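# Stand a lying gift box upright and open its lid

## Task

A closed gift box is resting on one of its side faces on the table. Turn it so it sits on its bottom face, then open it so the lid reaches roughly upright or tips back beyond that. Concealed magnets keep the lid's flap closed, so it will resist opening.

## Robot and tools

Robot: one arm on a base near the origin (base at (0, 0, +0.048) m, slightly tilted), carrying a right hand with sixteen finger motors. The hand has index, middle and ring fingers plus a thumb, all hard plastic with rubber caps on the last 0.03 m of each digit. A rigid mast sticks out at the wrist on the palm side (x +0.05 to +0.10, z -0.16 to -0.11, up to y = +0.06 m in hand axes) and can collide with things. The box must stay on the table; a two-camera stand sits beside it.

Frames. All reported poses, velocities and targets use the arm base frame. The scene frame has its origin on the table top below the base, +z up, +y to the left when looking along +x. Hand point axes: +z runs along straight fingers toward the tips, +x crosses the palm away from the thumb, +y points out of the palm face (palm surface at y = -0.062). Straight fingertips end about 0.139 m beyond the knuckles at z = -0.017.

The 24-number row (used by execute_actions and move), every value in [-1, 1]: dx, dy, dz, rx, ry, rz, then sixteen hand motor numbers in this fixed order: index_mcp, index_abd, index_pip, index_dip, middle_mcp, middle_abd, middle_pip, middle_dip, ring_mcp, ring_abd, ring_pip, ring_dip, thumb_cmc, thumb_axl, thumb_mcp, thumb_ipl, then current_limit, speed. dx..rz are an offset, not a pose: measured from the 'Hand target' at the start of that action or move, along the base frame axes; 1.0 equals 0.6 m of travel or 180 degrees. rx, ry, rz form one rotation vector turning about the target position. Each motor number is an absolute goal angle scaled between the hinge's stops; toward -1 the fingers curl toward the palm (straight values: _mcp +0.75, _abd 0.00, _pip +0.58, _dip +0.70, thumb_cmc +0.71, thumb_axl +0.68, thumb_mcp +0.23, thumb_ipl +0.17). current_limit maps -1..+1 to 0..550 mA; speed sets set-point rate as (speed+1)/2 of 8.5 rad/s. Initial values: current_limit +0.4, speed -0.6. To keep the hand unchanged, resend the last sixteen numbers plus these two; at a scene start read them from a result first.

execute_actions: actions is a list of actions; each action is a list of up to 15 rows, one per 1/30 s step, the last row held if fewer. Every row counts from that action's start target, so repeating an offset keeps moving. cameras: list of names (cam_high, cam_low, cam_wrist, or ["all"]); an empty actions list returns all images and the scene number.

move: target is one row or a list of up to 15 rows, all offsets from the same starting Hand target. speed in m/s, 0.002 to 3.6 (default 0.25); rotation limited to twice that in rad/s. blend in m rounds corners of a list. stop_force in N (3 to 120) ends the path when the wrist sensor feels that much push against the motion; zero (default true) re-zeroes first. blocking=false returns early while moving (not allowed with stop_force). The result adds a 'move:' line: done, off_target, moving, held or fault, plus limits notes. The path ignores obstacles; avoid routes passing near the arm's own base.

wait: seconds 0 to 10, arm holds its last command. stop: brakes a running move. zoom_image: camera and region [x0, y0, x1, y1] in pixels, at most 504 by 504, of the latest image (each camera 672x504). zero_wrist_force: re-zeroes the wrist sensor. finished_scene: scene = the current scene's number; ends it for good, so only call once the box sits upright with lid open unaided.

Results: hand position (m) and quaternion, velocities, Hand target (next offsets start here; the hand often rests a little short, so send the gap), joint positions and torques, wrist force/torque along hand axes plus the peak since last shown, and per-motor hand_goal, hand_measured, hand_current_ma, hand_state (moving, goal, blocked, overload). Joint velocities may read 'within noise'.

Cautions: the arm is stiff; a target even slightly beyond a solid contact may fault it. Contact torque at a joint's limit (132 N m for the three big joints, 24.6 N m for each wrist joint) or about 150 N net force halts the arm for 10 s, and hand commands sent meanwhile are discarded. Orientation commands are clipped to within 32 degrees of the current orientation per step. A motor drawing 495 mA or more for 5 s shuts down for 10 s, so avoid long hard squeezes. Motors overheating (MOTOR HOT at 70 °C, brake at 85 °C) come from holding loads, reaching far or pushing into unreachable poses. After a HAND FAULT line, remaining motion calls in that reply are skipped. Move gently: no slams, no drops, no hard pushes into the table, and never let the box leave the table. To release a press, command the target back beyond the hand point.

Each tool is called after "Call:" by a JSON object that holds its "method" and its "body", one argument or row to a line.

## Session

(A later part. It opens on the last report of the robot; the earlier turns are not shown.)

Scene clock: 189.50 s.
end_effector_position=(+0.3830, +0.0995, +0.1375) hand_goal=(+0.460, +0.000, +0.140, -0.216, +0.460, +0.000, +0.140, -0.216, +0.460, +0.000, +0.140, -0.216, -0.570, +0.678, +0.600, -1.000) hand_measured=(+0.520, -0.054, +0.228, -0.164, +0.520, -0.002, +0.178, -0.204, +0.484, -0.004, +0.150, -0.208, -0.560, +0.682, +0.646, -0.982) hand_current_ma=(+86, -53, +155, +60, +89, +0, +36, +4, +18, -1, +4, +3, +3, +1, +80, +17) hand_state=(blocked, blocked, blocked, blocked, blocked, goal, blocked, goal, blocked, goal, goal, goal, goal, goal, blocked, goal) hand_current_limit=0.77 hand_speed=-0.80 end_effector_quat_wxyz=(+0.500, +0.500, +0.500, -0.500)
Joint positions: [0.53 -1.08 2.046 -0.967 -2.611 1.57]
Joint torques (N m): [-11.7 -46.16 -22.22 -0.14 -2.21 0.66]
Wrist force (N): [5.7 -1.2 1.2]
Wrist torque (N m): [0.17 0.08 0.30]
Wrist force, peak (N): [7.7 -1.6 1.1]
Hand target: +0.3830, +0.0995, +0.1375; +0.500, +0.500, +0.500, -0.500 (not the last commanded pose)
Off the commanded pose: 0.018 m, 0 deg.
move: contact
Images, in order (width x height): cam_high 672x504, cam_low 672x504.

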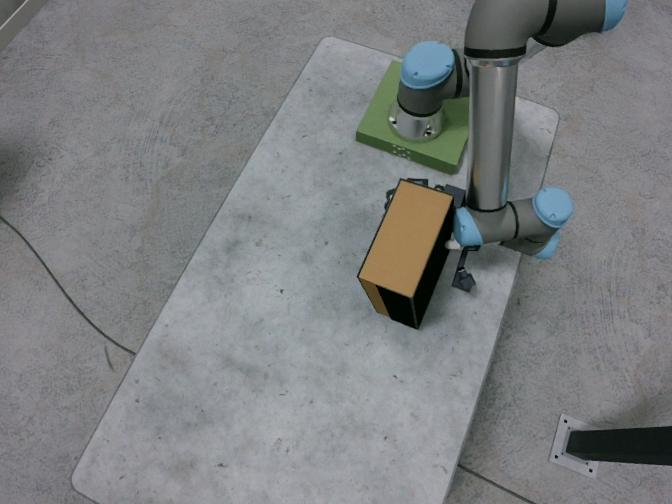

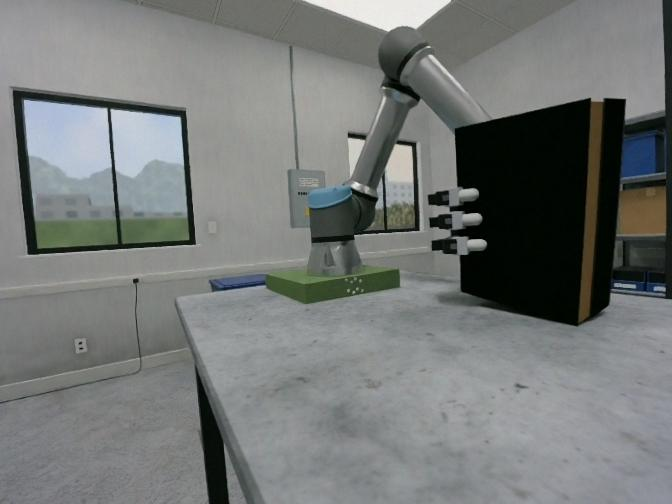

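Call:
{"method": "move", "body": {
  "target": [0,0,0,0,0,0,0.82,0,0.2,0.0,0.82,0,0.2,0.0,0.82,0,0.2,0.0,-0.571,0.678,1.0,-0.6,0.5,-0.7],
  "speed": 0.05
}}

Call:
{"method": "move", "body": {
  "target": [
    [-0.155,0,0,0,0,0,0.82,0,0.2,0.0,0.82,0,0.2,0.0,0.82,0,0.2,0.0,-0.571,0.678,1.0,-0.6,0.5,-0.7],
    [-0.155,0.0342,0.3708,0,0.5,0,0.82,0,0.2,0.0,0.82,0,0.2,0.0,0.82,0,0.2,0.0,-0.571,0.678,1.0,-0.6,0.5,-0.7],
    [-0.005,0.0675,0.4375,0.3849,0.3849,-0.3849,0.82,0,0.2,0.0,0.82,0,0.2,0.0,0.82,0,0.2,0.0,-0.571,0.678,1.0,-0.6,0.5,-0.7],
    [0.1183,0.1092,0.4375,0.7071,0,-0.7071,0.82,0,0.2,0.0,0.82,0,0.2,0.0,0.82,0,0.2,0.0,-0.571,0.678,1.0,-0.6,0.5,-0.7]
  ],
  "speed": [0.12,0.4,0.4,0.4],
  "blend": [0.02,0.03,0.03,0],
  "cameras": ["cam_high","cam_low"]
}}

Call:
{"method": "zoom_image", "body": {
  "camera": "cam_high",
  "region": [320, 140, 520, 340]
}}

Scene clock: 219.43 s.
end_effector_position=(+0.3830, +0.0995, +0.1375) hand_goal=(+0.820, +0.000, +0.200, +0.000, +0.820, +0.000, +0.200, +0.000, +0.820, +0.000, +0.200, +0.000, -0.570, +0.678, +1.000, -0.600) hand_measured=(+0.818, -0.014, +0.204, -0.002, +0.818, -0.002, +0.198, -0.002, +0.818, -0.004, +0.198, -0.002, -0.574, +0.682, +0.998, -0.602) hand_current_ma=(+0, -5, +0, +0, +0, +0, +0, +0, +0, -1, +0, +0, -1, +1, +0, +0) hand_state=(goal, goal, goal, goal, goal, goal, goal, goal, goal, goal, goal, goal, goal, goal, goal, goal) hand_current_limit=0.50 hand_speed=-0.70 end_effector_quat_wxyz=(+0.500, +0.500, +0.500, -0.500)
Joint positions: [0.53 -1.08 2.046 -0.967 -2.611 1.57]
Joint torques (N m): [-1.57 -42.23 -18.77 -0.45 -1.71 0.86]
Wrist force (N): [2.6 -1.1 -0.4]
Wrist torque (N m): [0.21 0.00 0.32]
Wrist force, peak (N): [6.0 -1.1 1.5]
Hand target: +0.3830, +0.0995, +0.1375; +0.500, +0.500, +0.500, -0.500
Off the commanded pose: 0.000 m, 0 deg.
move: done

Scene clock: 226.67 s.
end_effector_position=(+0.4540, +0.1649, +0.4000) hand_goal=(+0.820, +0.000, +0.200, +0.000, +0.820, +0.000, +0.200, +0.000, +0.820, +0.000, +0.200, +0.000, -0.570, +0.678, +1.000, -0.600) hand_measured=(+0.812, -0.004, +0.200, -0.002, +0.812, -0.002, +0.198, -0.002, +0.812, -0.002, +0.198, -0.002, -0.572, +0.680, +0.998, -0.602) hand_current_ma=(-2, +0, +0, +0, -3, +0, +0, +0, -2, +0, +0, +0, +0, +0, +0, +0) hand_state=(goal, goal, goal, goal, goal, goal, goal, goal, goal, goal, goal, goal, goal, goal, goal, goal) hand_current_limit=0.50 hand_speed=-0.70 end_effector_quat_wxyz=(+0.707, -0.707, +0.000, +0.000)
Joint positions: [-0.416 -1.405 1.398 0.008 -0.415 0]
Joint torques (N m): [14.25 -30.69 -18.44 3.02 1.32 -0.43]
Wrist force (N): [1.3 0.6 -0.6]
Wrist torque (N m): [0.21 0.03 0.22]
Wrist force, peak (N): [3.9 -1.8 -0.1]
Hand target: +0.4540, +0.1650, +0.4000; +0.707, -0.707, +0.000, +0.000
Off the commanded pose: 0.000 m, 0 deg.
move: done
Images, in order (width x height): cam_high 672x504, cam_low 672x504.

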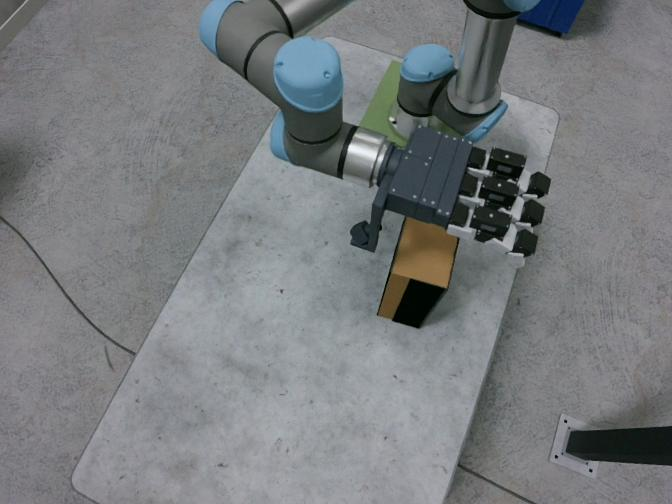

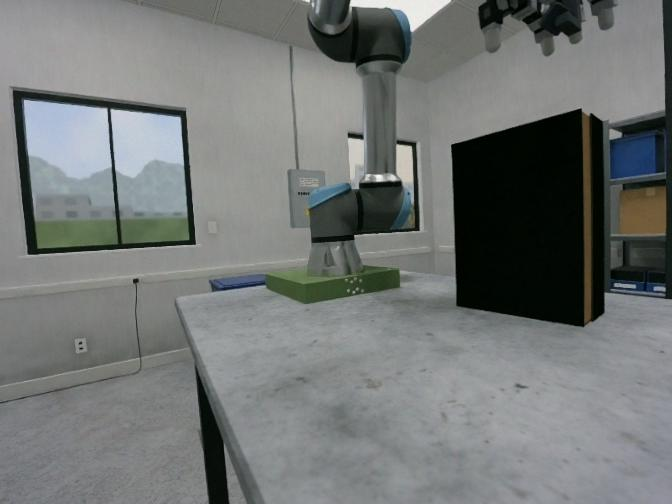

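Scaled by 2.520.

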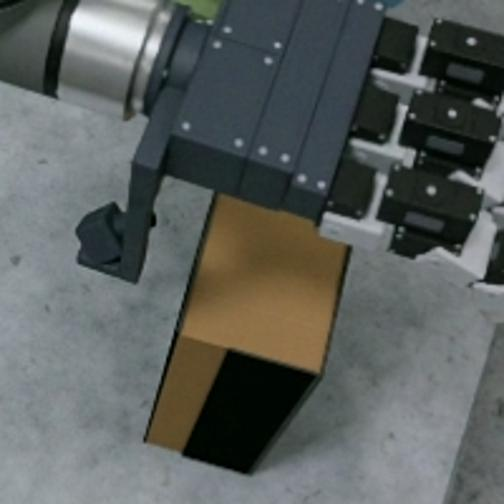

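Call:
{"method": "move", "body": {
  "target": [-0.0717,0.0707,-0.0583,0,0,0.0389,0.82,0,0.2,0.0,-0.548,0,0.577,0.696,-0.548,0,0.577,0.696,-0.571,0.678,0.1685,0.1676,0.5,-0.6],
  "speed": 0.15,
  "cameras": ["cam_high","cam_low","cam_wrist"]
}}

Call:
{"method": "zoom_image", "body": {
  "camera": "cam_high",
  "region": [320, 140, 520, 340]
}}

Call:
{"method": "zoom_image", "body": {
  "camera": "cam_low",
  "region": [430, 0, 672, 340]
}}

Scene clock: 233.57 s.
end_effector_position=(+0.4109, +0.2074, +0.3650) hand_goal=(+0.820, +0.000, +0.200, +0.000, -0.548, +0.000, +0.578, +0.696, -0.548, +0.000, +0.578, +0.696, -0.570, +0.678, +0.168, +0.168) hand_measured=(+0.812, -0.004, +0.200, -0.002, -0.546, -0.002, +0.574, +0.694, -0.546, -0.002, +0.576, +0.694, -0.572, +0.680, +0.170, +0.166) hand_current_ma=(-2, +0, +0, +0, +0, +0, +0, +0, +0, +0, +0, +0, +0, +0, +1, +0) hand_state=(goal, goal, goal, goal, goal, goal, goal, goal, goal, goal, goal, goal, goal, goal, goal, goal) hand_current_limit=0.50 hand_speed=-0.60 end_effector_quat_wxyz=(+0.706, -0.706, -0.043, +0.043)
Joint positions: [-0.331 -1.45 1.538 -0.088 -0.453 0]
Joint torques (N m): [-14.81 -16.51 -14.41 -0.29 1.86 -1.36]
Wrist force (N): [1.3 0.7 -0.6]
Wrist torque (N m): [0.30 0.02 0.24]
Wrist force, peak (N): [2.3 -0.3 -1.3]
Hand target: +0.4110, +0.2074, +0.3650; +0.706, -0.706, -0.043, +0.043
Off the commanded pose: 0.000 m, 0 deg.
move: done

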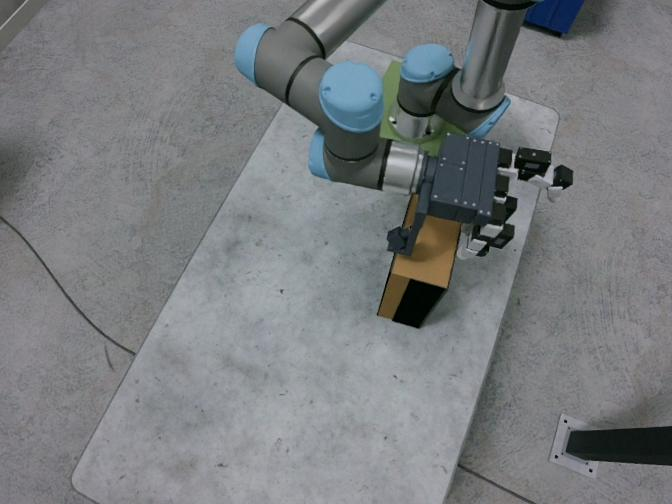

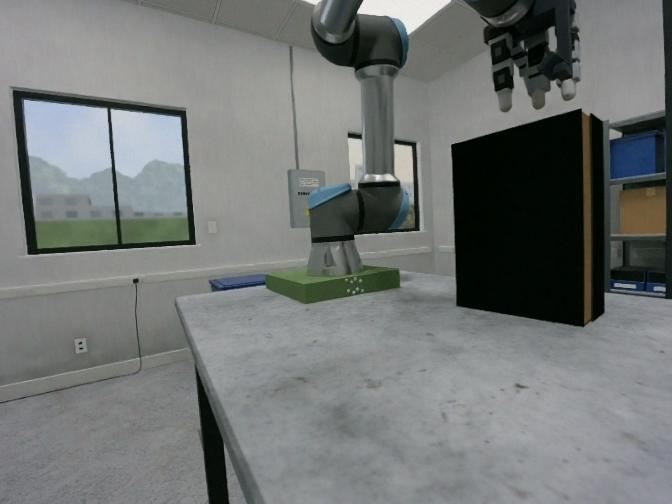

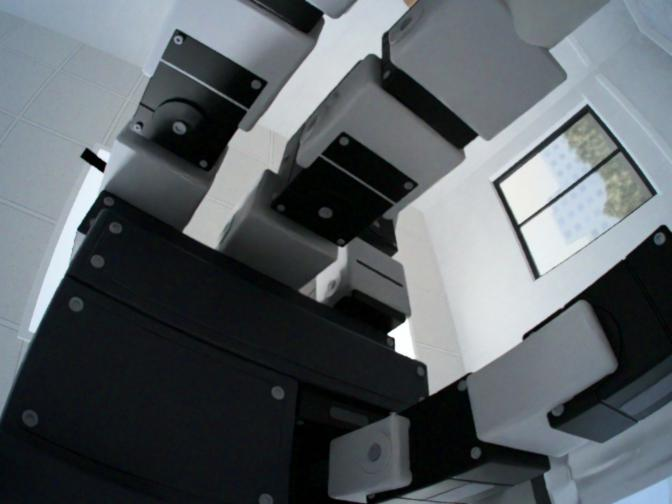

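Scaled by 2.520.

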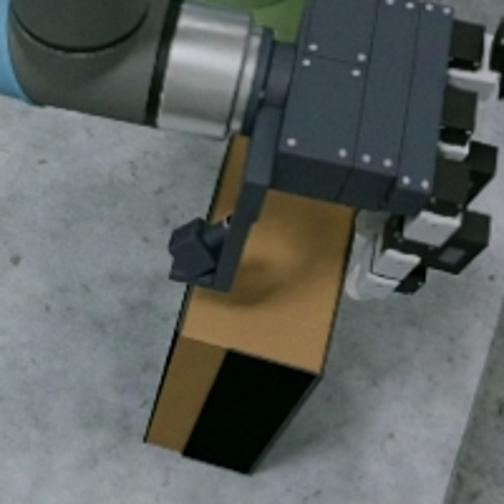

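Scaled by 1.482.

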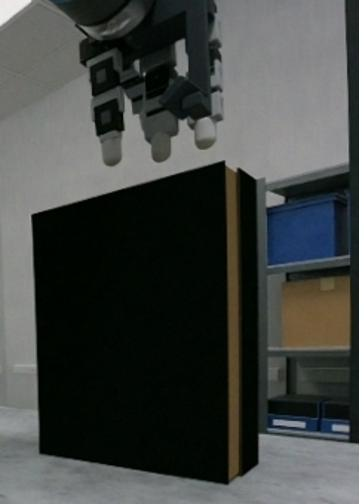

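Call:
{"method": "move", "body": {
  "target": [0.0043,-0.0247,0,0,0,0.0167,0.82,0,0.2,0.0,-0.712,0,0.577,0.696,-0.712,0,0.577,0.696,-0.571,0.678,-0.025,0.1676,0.5,-0.6],
  "speed": 0.1
}}

Call:
{"method": "move", "body": {
  "target": [0,0,-0.12,0,0,0,0.82,0,0.2,0.0,-0.712,0,0.577,0.696,-0.712,0,0.577,0.696,-0.571,0.678,-0.025,0.1676,0.5,-0.6],
  "speed": 0.012,
  "stop_force": 3,
  "cameras": ["cam_high","cam_low"]
}}

Call:
{"method": "zoom_image", "body": {
  "camera": "cam_high",
  "region": [320, 140, 520, 340]
}}

Call:
{"method": "zoom_image", "body": {
  "camera": "cam_low",
  "region": [430, 0, 672, 340]
}}

Scene clock: 243.23 s.
end_effector_position=(+0.4136, +0.1925, +0.3650) hand_goal=(+0.820, +0.000, +0.200, +0.000, -0.712, +0.000, +0.578, +0.696, -0.712, +0.000, +0.578, +0.696, -0.570, +0.678, -0.024, +0.168) hand_measured=(+0.812, -0.004, +0.200, -0.002, -0.706, -0.002, +0.576, +0.694, -0.708, -0.002, +0.576, +0.694, -0.572, +0.680, -0.018, +0.166) hand_current_ma=(-2, +0, +0, +0, +1, +0, +0, +0, +1, +0, +0, +0, +0, +0, +2, +0) hand_state=(goal, goal, goal, goal, goal, goal, goal, goal, goal, goal, goal, goal, goal, goal, goal, goal) hand_current_limit=0.50 hand_speed=-0.60 end_effector_quat_wxyz=(+0.705, -0.704, -0.061, +0.061)
Joint positions: [-0.346 -1.413 1.496 -0.083 -0.52 0]
Joint torques (N m): [11.52 -40.46 -13.09 1.4 1.99 -0.94]
Wrist force (N): [1.1 0.6 -0.8]
Wrist torque (N m): [0.33 0.05 0.21]
Wrist force, peak (N): [1.3 0.7 -1.2]
Hand target: +0.4135, +0.1926, +0.3650; +0.705, -0.704, -0.061, +0.061
Off the commanded pose: 0.000 m, 0 deg.
move: done

Scene clock: 248.67 s.
end_effector_position=(+0.4135, +0.1926, +0.3115) hand_goal=(+0.820, +0.000, +0.200, +0.000, -0.712, +0.000, +0.578, +0.696, -0.712, +0.000, +0.578, +0.696, -0.570, +0.678, -0.024, +0.168) hand_measured=(+0.812, -0.004, +0.200, -0.002, -0.706, -0.002, +0.576, +0.694, -0.708, -0.002, +0.576, +0.694, -0.572, +0.680, -0.018, +0.166) hand_current_ma=(-2, +0, +0, +0, +1, +0, +0, +0, +1, +0, +0, +0, +0, +0, +2, +0) hand_state=(goal, goal, goal, goal, goal, goal, goal, goal, goal, goal, goal, goal, goal, goal, goal, goal) hand_current_limit=0.50 hand_speed=-0.60 end_effector_quat_wxyz=(+0.705, -0.704, -0.061, +0.061)
Joint positions: [-0.346 -1.394 1.612 -0.217 -0.52 0]
Joint torques (N m): [14.31 -38.35 -29.23 2.17 -1.27 -0.01]
Wrist force (N): [0.4 -3.5 -0.1]
Wrist torque (N m): [-0.18 0.09 -0.02]
Wrist force, peak (N): [0.6 -22.5 -0.9]
Hand target: +0.4135, +0.1926, +0.3115; +0.705, -0.704, -0.061, +0.061 (not the last commanded pose)
Off the commanded pose: 0.019 m, 0 deg.
move: contact
Images, in order (width x height): cam_high 672x504, cam_low 672x504.

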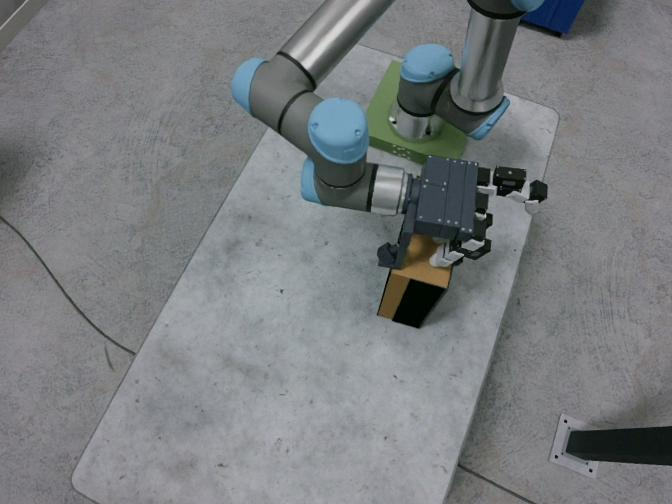

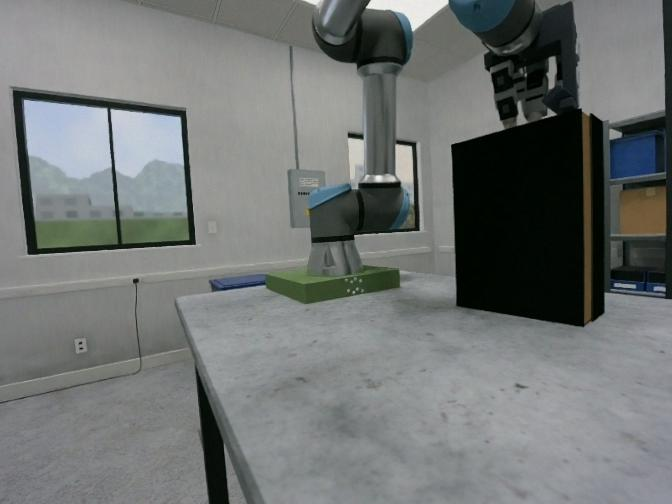

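Scaled by 2.520.

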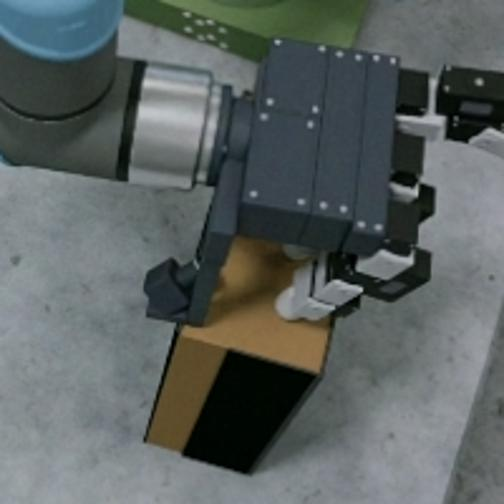

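Scaled by 1.482.

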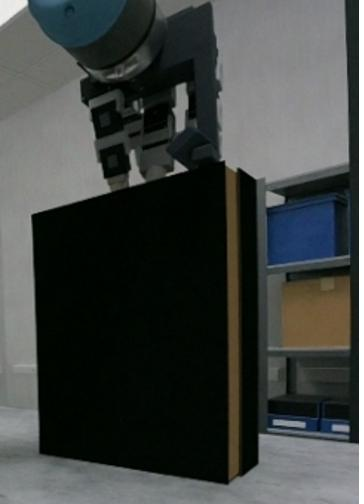

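Call:
{"method": "move", "body": {
  "target": [
    [0,0,0.015,0,0,0,0.82,0,0.2,0.0,-0.712,0,0.577,0.696,-0.712,0,0.577,0.696,-0.571,0.678,-0.025,0.1676,0.5,-0.6],
    [0.0417,-0.0248,0.0142,0,0,0,0.82,0,0.2,0.0,-0.712,0,0.577,0.696,-0.712,0,0.577,0.696,-0.571,0.678,-0.025,0.1676,0.5,-0.6]
  ],
  "speed": 0.05
}}

Call:
{"method": "move", "body": {
  "target": [0,0,0,0,0,0,0.82,0,0.2,0.0,-0.46,0,0.577,0.696,-0.46,0,0.577,0.696,-0.571,0.678,0.25,0.1676,0.1,-0.85],
  "speed": 0.05,
  "cameras": ["cam_high","cam_low"]
}}

Call:
{"method": "zoom_image", "body": {
  "camera": "cam_high",
  "region": [320, 140, 520, 340]
}}

Scene clock: 253.03 s.
end_effector_position=(+0.4386, +0.1776, +0.3201) hand_goal=(+0.820, +0.000, +0.200, +0.000, -0.712, +0.000, +0.578, +0.696, -0.712, +0.000, +0.578, +0.696, -0.570, +0.678, -0.024, +0.168) hand_measured=(+0.812, -0.004, +0.200, -0.002, -0.706, -0.002, +0.576, +0.694, -0.708, -0.002, +0.576, +0.694, -0.572, +0.680, -0.018, +0.166) hand_current_ma=(-2, +0, +0, +0, +1, +0, +0, +0, +1, +0, +0, +0, +0, +0, +2, +0) hand_state=(goal, goal, goal, goal, goal, goal, goal, goal, goal, goal, goal, goal, goal, goal, goal, goal) hand_current_limit=0.50 hand_speed=-0.60 end_effector_quat_wxyz=(+0.705, -0.704, -0.061, +0.062) end_effector_velocity=(-0.002, +0.001, +0.000) end_effector_angular_velocity=(+0.000, +0.001, +0.000)
Joint positions: [-0.357 -1.336 1.518 -0.182 -0.531 0]
Joint velocities: [0 -0.004 0.005 0 0 0]
Joint torques (N m): [4.39 -44.77 -13.99 0.1 0.34 -0.78]
Wrist force (N): [1.1 0.4 -0.8]
Wrist torque (N m): [0.31 0.04 0.22]
Wrist force, peak (N): [0.5 -3.8 0.0]
Hand target: +0.4386, +0.1777, +0.3201; +0.705, -0.704, -0.061, +0.061
Off the commanded pose: 0.000 m, 0 deg.
move: done

Scene clock: 253.93 s.
end_effector_position=(+0.4386, +0.1777, +0.3201) hand_goal=(+0.820, +0.000, +0.200, +0.000, -0.460, +0.000, +0.578, +0.696, -0.460, +0.000, +0.578, +0.696, -0.570, +0.678, +0.250, +0.168) hand_measured=(+0.812, -0.004, +0.200, -0.002, -0.466, -0.002, +0.576, +0.694, -0.466, -0.002, +0.576, +0.694, -0.572, +0.680, +0.236, +0.164) hand_current_ma=(-2, +0, +0, +0, -1, +0, +0, +0, -1, +0, +0, +0, +0, +0, -10, -1) hand_state=(goal, goal, goal, goal, goal, goal, goal, goal, goal, goal, goal, goal, goal, goal, goal, goal) hand_current_limit=0.10 hand_speed=-0.85 end_effector_quat_wxyz=(+0.705, -0.704, -0.061, +0.061)
Joint positions: [-0.357 -1.336 1.518 -0.182 -0.531 0]
Joint torques (N m): [13.61 -44.11 -14.72 -0.93 1.28 -1.33]
Wrist force (N): [1.5 0.4 -0.3]
Wrist torque (N m): [0.33 0.01 0.25]
Wrist force, peak (N): [1.5 0.8 -1.1]
Hand target: +0.4386, +0.1777, +0.3201; +0.705, -0.704, -0.061, +0.061
Off the commanded pose: 0.000 m, 0 deg.
move: done
Images, in order (width x height): cam_high 672x504, cam_low 672x504.

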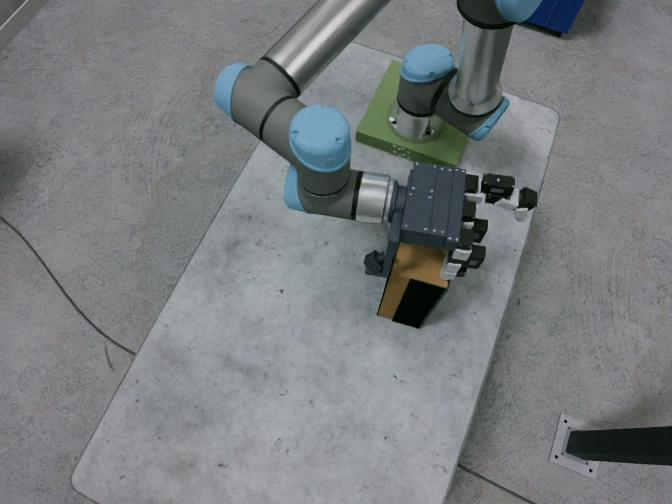

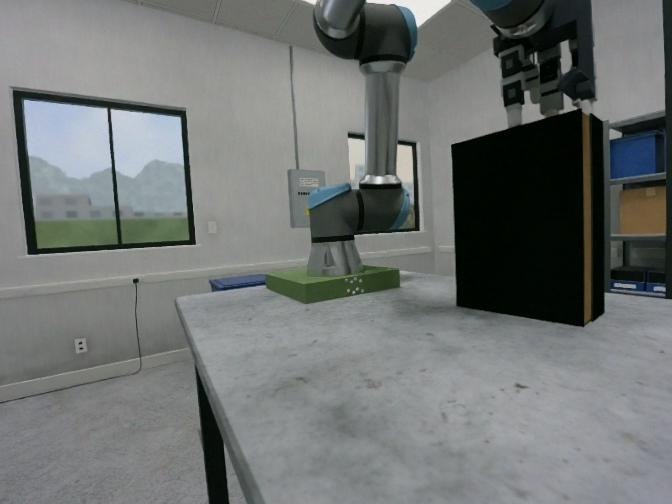

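Scaled by 2.520.

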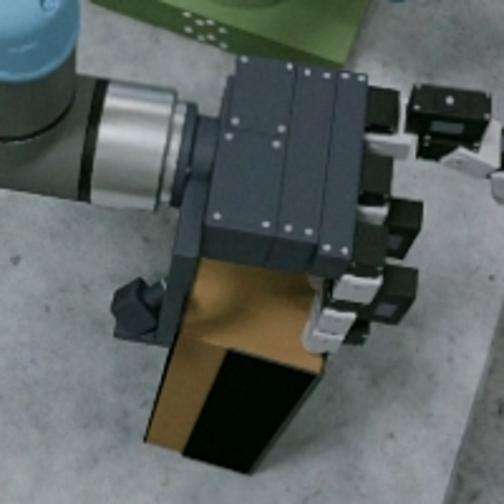

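Call:
{"method": "move", "body": {
  "target": [0,0,0,0,0,0,0.82,0,0.2,0.0,-0.548,0,0.577,0.696,-0.548,0,0.577,0.696,-0.571,0.678,0.1685,0.1676,0.4,-0.7],
  "speed": 0.05
}}

Call:
{"method": "move", "body": {
  "target": [0,0,-0.04,0,0,0,0.82,0,0.2,0.0,-0.548,0,0.577,0.696,-0.548,0,0.577,0.696,-0.571,0.678,0.1685,0.1676,0.4,-0.7],
  "speed": 0.006,
  "stop_force": 5
}}

Call:
{"method": "move", "body": {
  "target": [0,0,0,0,0,0,0.82,0,0.2,0.0,-0.30,0,0.577,0.696,-0.30,0,0.577,0.696,-0.571,0.678,0.40,0.1676,0.4,-0.85],
  "speed": 0.05,
  "cameras": ["cam_high","cam_low"]
}}

Call:
{"method": "zoom_image", "body": {
  "camera": "cam_high",
  "region": [320, 140, 520, 340]
}}

Scene clock: 258.83 s.
end_effector_position=(+0.4386, +0.1777, +0.3201) hand_goal=(+0.820, +0.000, +0.200, +0.000, -0.548, +0.000, +0.578, +0.696, -0.548, +0.000, +0.578, +0.696, -0.570, +0.678, +0.168, +0.168) hand_measured=(+0.812, -0.004, +0.200, -0.002, -0.546, -0.002, +0.576, +0.694, -0.546, -0.002, +0.576, +0.694, -0.572, +0.680, +0.170, +0.166) hand_current_ma=(-2, +0, +0, +0, +0, +0, +0, +0, +0, +0, +0, +0, +0, +0, +1, +0) hand_state=(goal, goal, goal, goal, goal, goal, goal, goal, goal, goal, goal, goal, goal, goal, goal, goal) hand_current_limit=0.40 hand_speed=-0.70 end_effector_quat_wxyz=(+0.705, -0.704, -0.061, +0.061)
Joint positions: [-0.357 -1.336 1.518 -0.182 -0.531 0]
Joint torques (N m): [13.77 -42.97 -14.6 -0.97 1.24 -1.27]
Wrist force (N): [1.1 0.4 -0.8]
Wrist torque (N m): [0.29 0.04 0.22]
Wrist force, peak (N): [1.3 0.9 -0.9]
Hand target: +0.4386, +0.1777, +0.3201; +0.705, -0.704, -0.061, +0.061
Off the commanded pose: 0.000 m, 0 deg.
move: done

Scene clock: 260.20 s.
end_effector_position=(+0.4386, +0.1777, +0.3173) hand_goal=(+0.820, +0.000, +0.200, +0.000, -0.548, +0.000, +0.578, +0.696, -0.548, +0.000, +0.578, +0.696, -0.570, +0.678, +0.168, +0.168) hand_measured=(+0.812, -0.004, +0.200, -0.002, -0.546, -0.002, +0.576, +0.694, -0.546, -0.002, +0.576, +0.694, -0.572, +0.680, +0.170, +0.166) hand_current_ma=(-2, +0, +0, +0, +0, +0, +0, +0, +0, +0, +0, +0, +0, +0, +0, +0) hand_state=(goal, goal, goal, goal, goal, goal, goal, goal, goal, goal, goal, goal, goal, goal, goal, goal) hand_current_limit=0.40 hand_speed=-0.70 end_effector_quat_wxyz=(+0.705, -0.704, -0.061, +0.061)
Joint positions: [-0.357 -1.335 1.524 -0.189 -0.531 0]
Joint torques (N m): [14.13 -38.05 -29.86 2.61 1.37 -1.25]
Wrist force (N): [1.4 -5.3 -1.2]
Wrist torque (N m): [-0.25 0.01 0.28]
Wrist force, peak (N): [1.1 -8.5 -1.6]
Hand target: +0.4386, +0.1777, +0.3173; +0.705, -0.704, -0.061, +0.061 (not the last commanded pose)
Off the commanded pose: 0.021 m, 0 deg.
move: contact

Scene clock: 261.33 s.
end_effector_position=(+0.4386, +0.1777, +0.3173) hand_goal=(+0.820, +0.000, +0.200, +0.000, -0.300, +0.000, +0.578, +0.696, -0.300, +0.000, +0.578, +0.696, -0.570, +0.678, +0.400, +0.168) hand_measured=(+0.812, -0.004, +0.200, -0.002, -0.310, -0.002, +0.574, +0.694, -0.310, -0.002, +0.576, +0.694, -0.568, +0.680, +0.394, +0.166) hand_current_ma=(-2, +0, +0, +0, -4, +0, -1, +0, -4, +0, +0, +0, +0, +0, -2, +0) hand_state=(goal, goal, goal, goal, goal, goal, goal, goal, goal, goal, goal, goal, goal, goal, goal, goal) hand_current_limit=0.40 hand_speed=-0.85 end_effector_quat_wxyz=(+0.704, -0.704, -0.062, +0.061)
Joint positions: [-0.357 -1.335 1.524 -0.189 -0.531 0]
Joint torques (N m): [11.63 -22.87 -14.65 -1.27 1.21 -1.27]
Wrist force (N): [1.1 -0.6 -0.3]
Wrist torque (N m): [0.18 0.05 0.27]
Wrist force, peak (N): [0.9 -30.8 1.3]
Hand target: +0.4386, +0.1777, +0.3173; +0.705, -0.704, -0.061, +0.061
Off the commanded pose: 0.000 m, 0 deg.
move: done
Images, in order (width x height): cam_high 672x504, cam_low 672x504.

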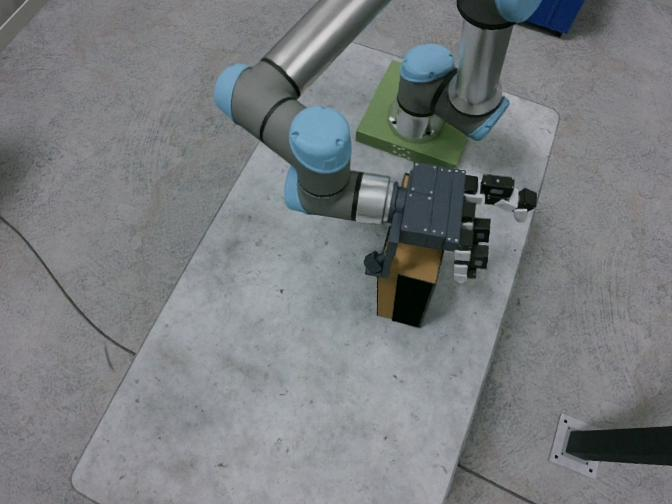

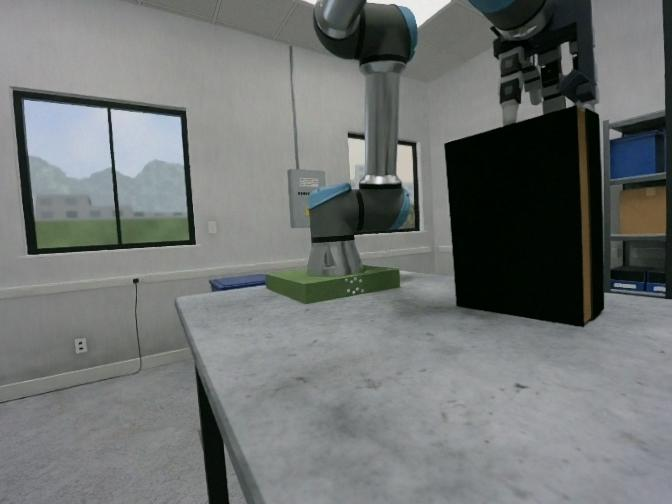

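Scaled by 2.520.

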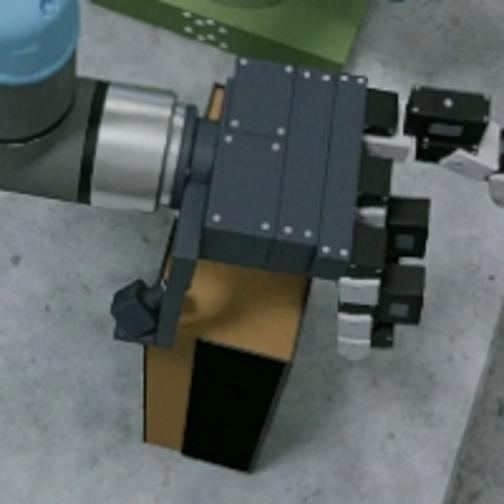

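Call:
{"method": "move", "body": {
  "target": [0,0,0.004,0,0,0,0.82,0,0.2,0.0,-0.30,0,0.577,0.696,-0.30,0,0.577,0.696,-0.571,0.678,0.12,0.1676,0.4,-0.95],
  "speed": 0.02,
  "cameras": ["cam_high"]
}}

Call:
{"method": "zoom_image", "body": {
  "camera": "cam_high",
  "region": [320, 140, 520, 340]
}}

Scene clock: 278.20 s.
end_effector_position=(+0.4385, +0.1777, +0.3197) hand_goal=(+0.820, +0.000, +0.200, +0.000, -0.300, +0.000, +0.578, +0.696, -0.300, +0.000, +0.578, +0.696, -0.570, +0.678, +0.120, +0.168) hand_measured=(+0.812, -0.004, +0.200, -0.002, -0.310, -0.002, +0.574, +0.694, -0.310, -0.002, +0.576, +0.694, -0.580, +0.680, +0.230, +0.200) hand_current_ma=(-2, +0, +0, +0, -4, +0, -1, +0, -4, +0, +0, +0, -4, +0, +361, +43) hand_state=(goal, goal, goal, goal, goal, goal, goal, goal, goal, goal, goal, goal, goal, goal, blocked, blocked) hand_current_limit=0.40 hand_speed=-0.95 end_effector_quat_wxyz=(+0.704, -0.704, -0.062, +0.061)
Joint positions: [-0.357 -1.336 1.519 -0.183 -0.531 0]
Joint torques (N m): [-10.11 -22.7 -9.78 -1.95 1.23 -1.03]
Wrist force (N): [1.5 -28.3 -2.3]
Wrist torque (N m): [-2.81 -0.02 0.42]
Wrist force, peak (N): [1.6 -29.9 -0.3]
Hand target: +0.4386, +0.1777, +0.3197; +0.705, -0.704, -0.061, +0.061
Off the commanded pose: 0.000 m, 0 deg.
move: done
Images, in order (width x height): cam_high 672x504.

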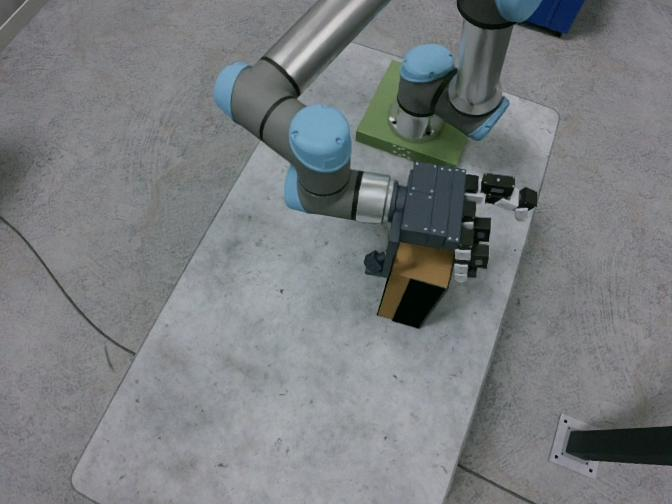

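Scaled by 2.520.

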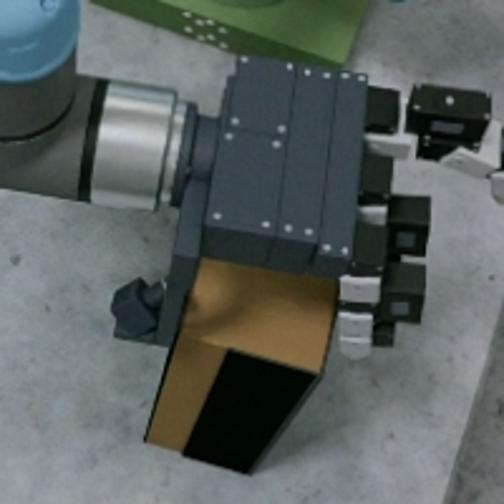

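Call:
{"method": "move", "body": {
  "target": [
    [0,0,0.07,0,0,0,0.82,0,0.2,0.0,-0.30,0,0.577,0.696,-0.30,0,0.577,0.696,-0.571,0.678,0.12,0.1676,0.4,-0.95],
    [0.269,0.0372,0.07,-0.0868,0.4924,0,0.82,0,0.2,-0.1,0.82,0,0.2,-0.1,0.82,0,0.2,-0.1,-0.571,0.678,1.0,-0.8,0.5,-0.5],
    [0.269,0.0372,-0.3328,-0.0868,0.4924,0,0.82,0,0.2,-0.1,0.82,0,0.2,-0.1,0.82,0,0.2,-0.1,-0.571,0.678,1.0,-0.8,0.5,-0.5]
  ],
  "speed": [0.05,0.35,0.2],
  "blend": [0,0,0],
  "cameras": ["cam_high","cam_low"]
}}

Call:
{"method": "zoom_image", "body": {
  "camera": "cam_high",
  "region": [320, 140, 520, 340]
}}

Scene clock: 293.87 s.
end_effector_position=(+0.5999, +0.2001, +0.1201) hand_goal=(+0.820, +0.000, +0.200, -0.100, +0.820, +0.000, +0.200, -0.100, +0.820, +0.000, +0.200, -0.100, -0.570, +0.678, +1.000, -0.800) hand_measured=(+0.818, -0.004, +0.200, -0.098, +0.818, -0.002, +0.202, -0.098, +0.818, -0.002, +0.202, -0.098, -0.576, +0.680, +0.998, -0.798) hand_current_ma=(+0, +0, +0, +0, +0, +0, +0, +0, +0, +0, +0, +0, -2, +0, +0, +0) hand_state=(goal, goal, goal, goal, goal, goal, goal, goal, goal, goal, goal, goal, goal, goal, goal, goal) hand_current_limit=0.50 hand_speed=-0.50 end_effector_quat_wxyz=(-0.454, +0.542, -0.455, -0.542)
Joint positions: [-0.201 -0.54 1.027 -0.489 -0.375 1.572]
Joint torques (N m): [-13.6 -55.55 -28.58 1 1.57 -1.18]
Wrist force (N): [2.8 -0.8 -0.1]
Wrist torque (N m): [0.23 -0.03 0.27]
Wrist force, peak (N): [1.7 -28.5 -2.3]
Hand target: +0.6000, +0.2001, +0.1200; -0.455, +0.542, -0.455, -0.541
Off the commanded pose: 0.000 m, 0 deg.
move: done
Images, in order (width x height): cam_high 672x504, cam_low 672x504.

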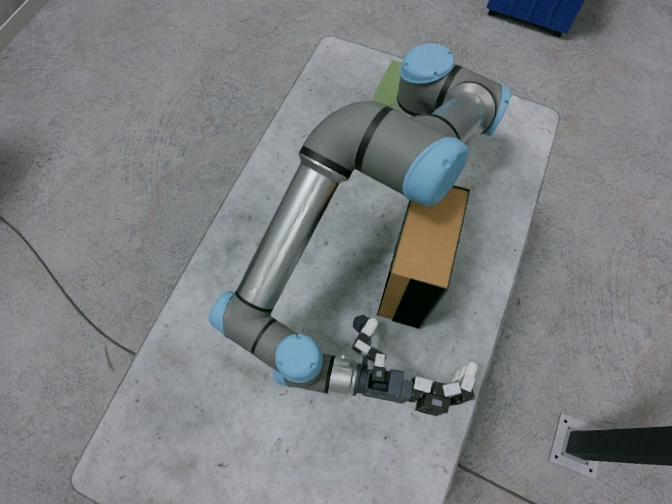

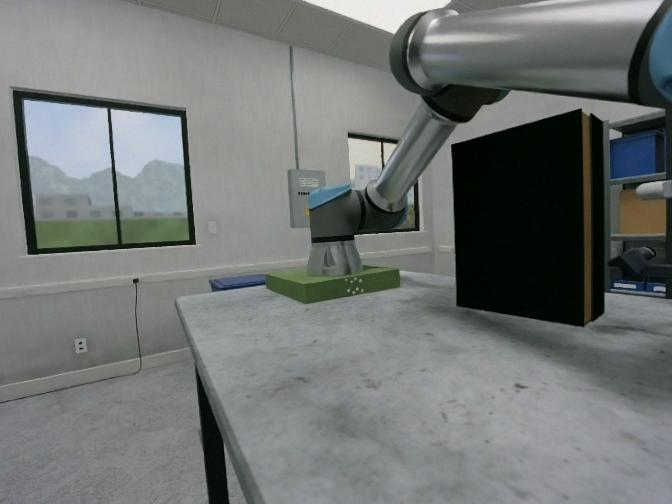

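Scaled by 2.520.

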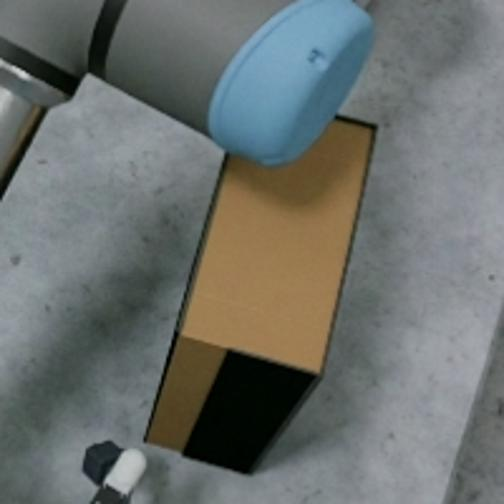

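Call:
{"method": "move", "body": {
  "target": [0.0117,-0.0657,0,0,0,0,0.82,0,0.2,-0.1,0.82,0,0.2,-0.1,0.82,0,0.2,-0.1,-0.571,0.678,1.0,-0.8,0.5,-0.5],
  "speed": 0.12
}}

Call:
{"method": "move", "body": {
  "target": [-0.115,-0.0203,0,0,0,0,0.82,0,0.2,-0.1,0.82,0,0.2,-0.1,0.82,0,0.2,-0.1,-0.571,0.678,1.0,-0.8,0.5,-0.5],
  "speed": 0.05,
  "stop_force": 4,
  "cameras": ["cam_high","cam_low"]
}}

Call:
{"method": "zoom_image", "body": {
  "camera": "cam_high",
  "region": [320, 180, 520, 380]
}}

Call:
{"method": "zoom_image", "body": {
  "camera": "cam_low",
  "region": [430, 80, 672, 340]
}}

Scene clock: 299.50 s.
end_effector_position=(+0.6070, +0.1605, +0.1199) hand_goal=(+0.820, +0.000, +0.200, -0.100, +0.820, +0.000, +0.200, -0.100, +0.820, +0.000, +0.200, -0.100, -0.570, +0.678, +1.000, -0.800) hand_measured=(+0.818, -0.004, +0.200, -0.098, +0.818, -0.002, +0.202, -0.098, +0.818, -0.002, +0.202, -0.098, -0.576, +0.680, +0.998, -0.798) hand_current_ma=(+0, +0, +0, +0, +0, +0, +0, +0, +0, +0, +0, +0, -2, +0, +0, +0) hand_state=(goal, goal, goal, goal, goal, goal, goal, goal, goal, goal, goal, goal, goal, goal, goal, goal) hand_current_limit=0.50 hand_speed=-0.50 end_effector_quat_wxyz=(-0.454, +0.542, -0.455, -0.542)
Joint positions: [-0.253 -0.518 0.982 -0.465 -0.427 1.572]
Joint torques (N m): [15.28 -72.33 -10.95 -1.04 1.88 -1.43]
Wrist force (N): [3.0 -0.8 0.0]
Wrist torque (N m): [0.21 -0.05 0.30]
Wrist force, peak (N): [3.2 -0.8 -0.1]
Hand target: +0.6070, +0.1606, +0.1200; -0.455, +0.542, -0.455, -0.541
Off the commanded pose: 0.000 m, 0 deg.
move: done

Scene clock: 302.07 s.
end_effector_position=(+0.5380, +0.1485, +0.1200) hand_goal=(+0.820, +0.000, +0.200, -0.100, +0.820, +0.000, +0.200, -0.100, +0.820, +0.000, +0.200, -0.100, -0.570, +0.678, +1.000, -0.800) hand_measured=(+0.818, -0.004, +0.200, -0.098, +0.818, -0.002, +0.202, -0.098, +0.818, -0.002, +0.202, -0.098, -0.576, +0.680, +0.998, -0.798) hand_current_ma=(+0, +0, +0, +0, +0, +0, +0, +0, +0, +0, +0, +0, -2, +0, +0, +0) hand_state=(goal, goal, goal, goal, goal, goal, goal, goal, goal, goal, goal, goal, goal, goal, goal, goal) hand_current_limit=0.50 hand_speed=-0.50 end_effector_quat_wxyz=(-0.455, +0.542, -0.455, -0.541)
Joint positions: [-0.297 -0.671 1.296 -0.626 -0.471 1.572]
Joint torques (N m): [13.7 -43.62 -12.08 3.03 1.95 -1.27]
Wrist force (N): [2.7 -0.8 -0.3]
Wrist torque (N m): [0.25 -0.02 0.28]
Wrist force, peak (N): [2.7 -1.7 -0.2]
Hand target: +0.5380, +0.1485, +0.1200; -0.455, +0.542, -0.455, -0.541
Off the commanded pose: 0.000 m, 0 deg.
move: done
Images, in order (width x height): cam_high 672x504, cam_low 672x504.

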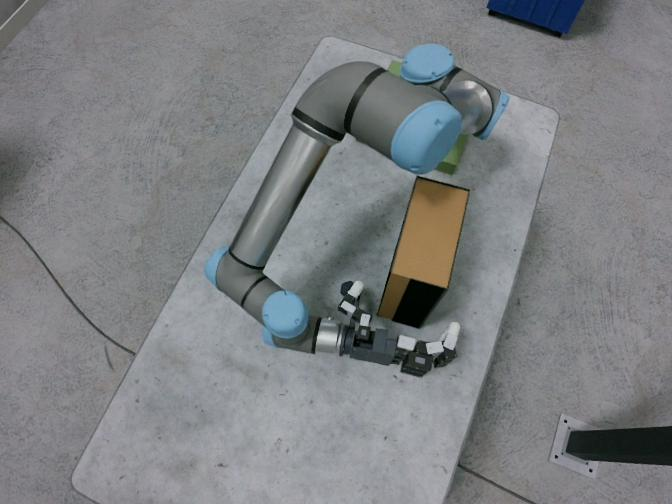

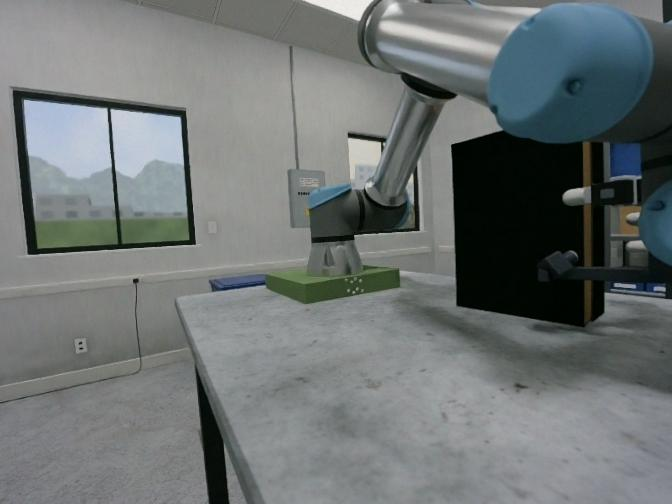

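Scaled by 2.520.

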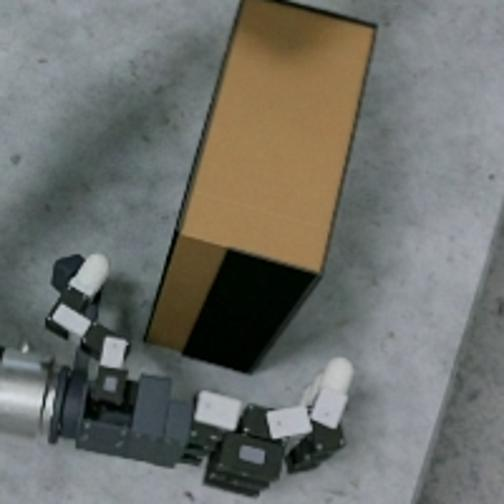

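Scaled by 1.938.

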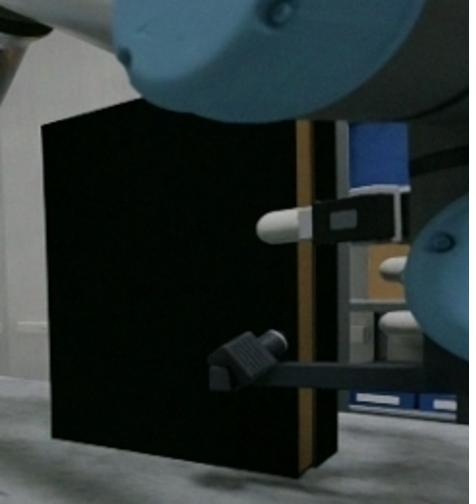

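Call:
{"method": "move", "body": {
  "target": [-0.0739,-0.013,0,0,0,0,0.82,0,0.2,-0.1,0.82,0,0.2,-0.1,0.82,0,0.2,-0.1,-0.571,0.678,1.0,-0.8,0.5,-0.5],
  "speed": 0.04,
  "stop_force": 4
}}

Call:
{"method": "move", "body": {
  "target": [0,0,0,0,0,0,0.65,0,0.201,-0.183,0.65,0,0.201,-0.183,0.65,0,0.201,-0.183,-0.571,0.678,0.93,-0.95,0.5,-0.5],
  "speed": 0.04
}}

Call:
{"method": "move", "body": {
  "target": [0,0,0,0,0,0,0.50,0,0.139,-0.217,0.50,0,0.139,-0.217,0.50,0,0.139,-0.217,-0.571,0.678,0.62,-1.0,0.77,-0.8],
  "speed": 0.04,
  "cameras": ["cam_high","cam_low"]
}}

Call:
{"method": "zoom_image", "body": {
  "camera": "cam_high",
  "region": [320, 180, 520, 380]
}}

Scene clock: 307.30 s.
end_effector_position=(+0.4936, +0.1407, +0.1200) hand_goal=(+0.820, +0.000, +0.200, -0.100, +0.820, +0.000, +0.200, -0.100, +0.820, +0.000, +0.200, -0.100, -0.570, +0.678, +1.000, -0.800) hand_measured=(+0.818, -0.004, +0.200, -0.098, +0.818, -0.002, +0.202, -0.098, +0.818, -0.002, +0.202, -0.098, -0.576, +0.680, +0.998, -0.798) hand_current_ma=(+0, +0, +0, +0, +0, +0, +0, +0, +0, +0, +0, +0, -2, +0, +0, +0) hand_state=(goal, goal, goal, goal, goal, goal, goal, goal, goal, goal, goal, goal, goal, goal, goal, goal) hand_current_limit=0.50 hand_speed=-0.50 end_effector_quat_wxyz=(-0.455, +0.542, -0.455, -0.541)
Joint positions: [-0.33 -0.754 1.466 -0.713 -0.505 1.572]
Joint torques (N m): [14.73 -40.16 -21.66 3.12 1.83 -0.88]
Wrist force (N): [2.7 -1.0 -0.5]
Wrist torque (N m): [0.25 -0.01 0.27]
Wrist force, peak (N): [2.9 -1.5 -0.3]
Hand target: +0.4936, +0.1407, +0.1200; -0.455, +0.542, -0.455, -0.541
Off the commanded pose: 0.000 m, 0 deg.
move: done

Scene clock: 307.80 s.
end_effector_position=(+0.4936, +0.1407, +0.1200) hand_goal=(+0.650, +0.000, +0.202, -0.182, +0.650, +0.000, +0.202, -0.182, +0.650, +0.000, +0.202, -0.182, -0.570, +0.678, +0.930, -0.950) hand_measured=(+0.652, -0.004, +0.200, -0.180, +0.652, -0.002, +0.202, -0.180, +0.652, -0.002, +0.202, -0.180, -0.576, +0.680, +0.932, -0.948) hand_current_ma=(+0, +0, +0, +0, +0, +0, +0, +0, +0, +0, +0, +0, -2, +0, +0, +0) hand_state=(goal, goal, goal, goal, goal, goal, goal, goal, goal, goal, goal, goal, goal, goal, goal, goal) hand_current_limit=0.50 hand_speed=-0.50 end_effector_quat_wxyz=(-0.455, +0.542, -0.455, -0.541)
Joint positions: [-0.33 -0.754 1.466 -0.713 -0.505 1.571]
Joint torques (N m): [14.25 -40.24 -20.95 2.85 0.4 -1.22]
Wrist force (N): [2.7 -0.8 -0.5]
Wrist torque (N m): [0.27 0.00 0.23]
Wrist force, peak (N): [2.7 -1.7 -0.5]
Hand target: +0.4936, +0.1407, +0.1200; -0.455, +0.542, -0.455, -0.541
Off the commanded pose: 0.000 m, 0 deg.
move: done

Scene clock: 308.60 s.
end_effector_position=(+0.4936, +0.1407, +0.1200) hand_goal=(+0.500, +0.000, +0.140, -0.216, +0.500, +0.000, +0.140, -0.216, +0.500, +0.000, +0.140, -0.216, -0.570, +0.678, +0.620, -1.000) hand_measured=(+0.524, -0.004, +0.160, -0.208, +0.522, -0.002, +0.154, -0.210, +0.516, -0.002, +0.150, -0.212, -0.572, +0.680, +0.712, -0.990) hand_current_ma=(+18, +0, +11, +2, +14, +0, +6, +1, +9, +0, +3, +1, +0, +0, +265, +6) hand_state=(blocked, goal, goal, goal, blocked, goal, goal, goal, goal, goal, goal, goal, goal, goal, blocked, goal) hand_current_limit=0.77 hand_speed=-0.80 end_effector_quat_wxyz=(-0.455, +0.542, -0.455, -0.541)
Joint positions: [-0.33 -0.754 1.466 -0.713 -0.505 1.571]
Joint torques (N m): [10.8 -40.42 -20.72 2.26 -1.81 -1.21]
Wrist force (N): [1.8 -2.5 -1.3]
Wrist torque (N m): [0.11 -0.13 0.20]
Wrist force, peak (N): [2.7 -2.7 1.0]
Hand target: +0.4936, +0.1407, +0.1200; -0.455, +0.542, -0.455, -0.541
Off the commanded pose: 0.000 m, 0 deg.
move: done
Images, in order (width x height): cam_high 672x504, cam_low 672x504.

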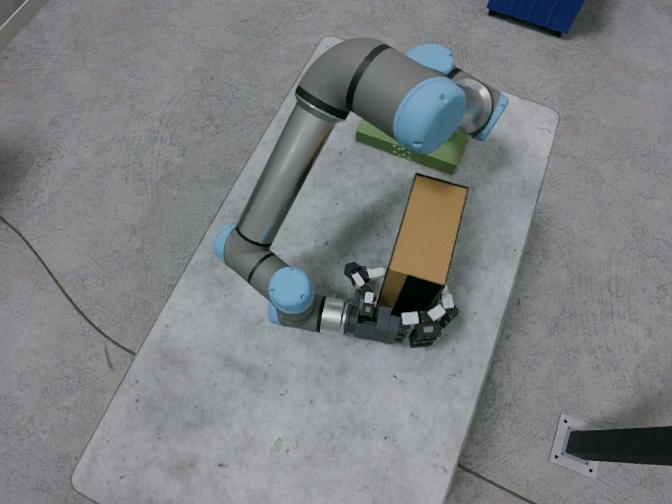

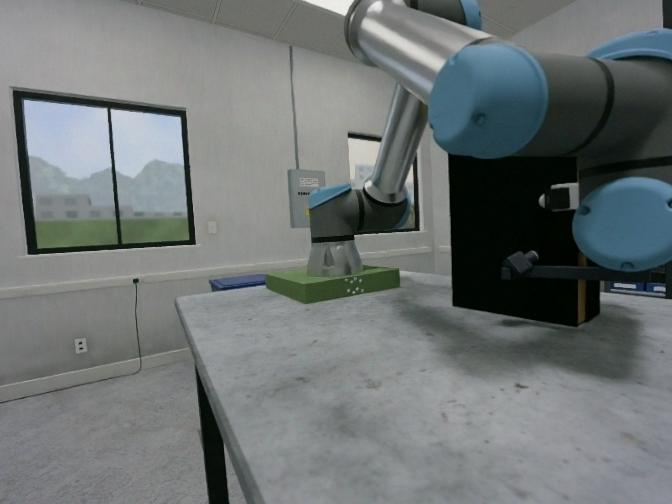

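Scaled by 2.520.

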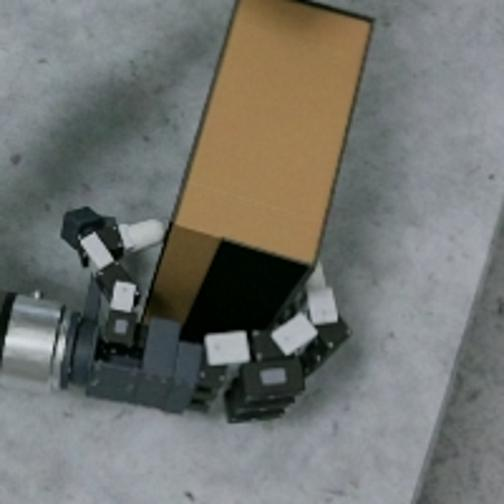

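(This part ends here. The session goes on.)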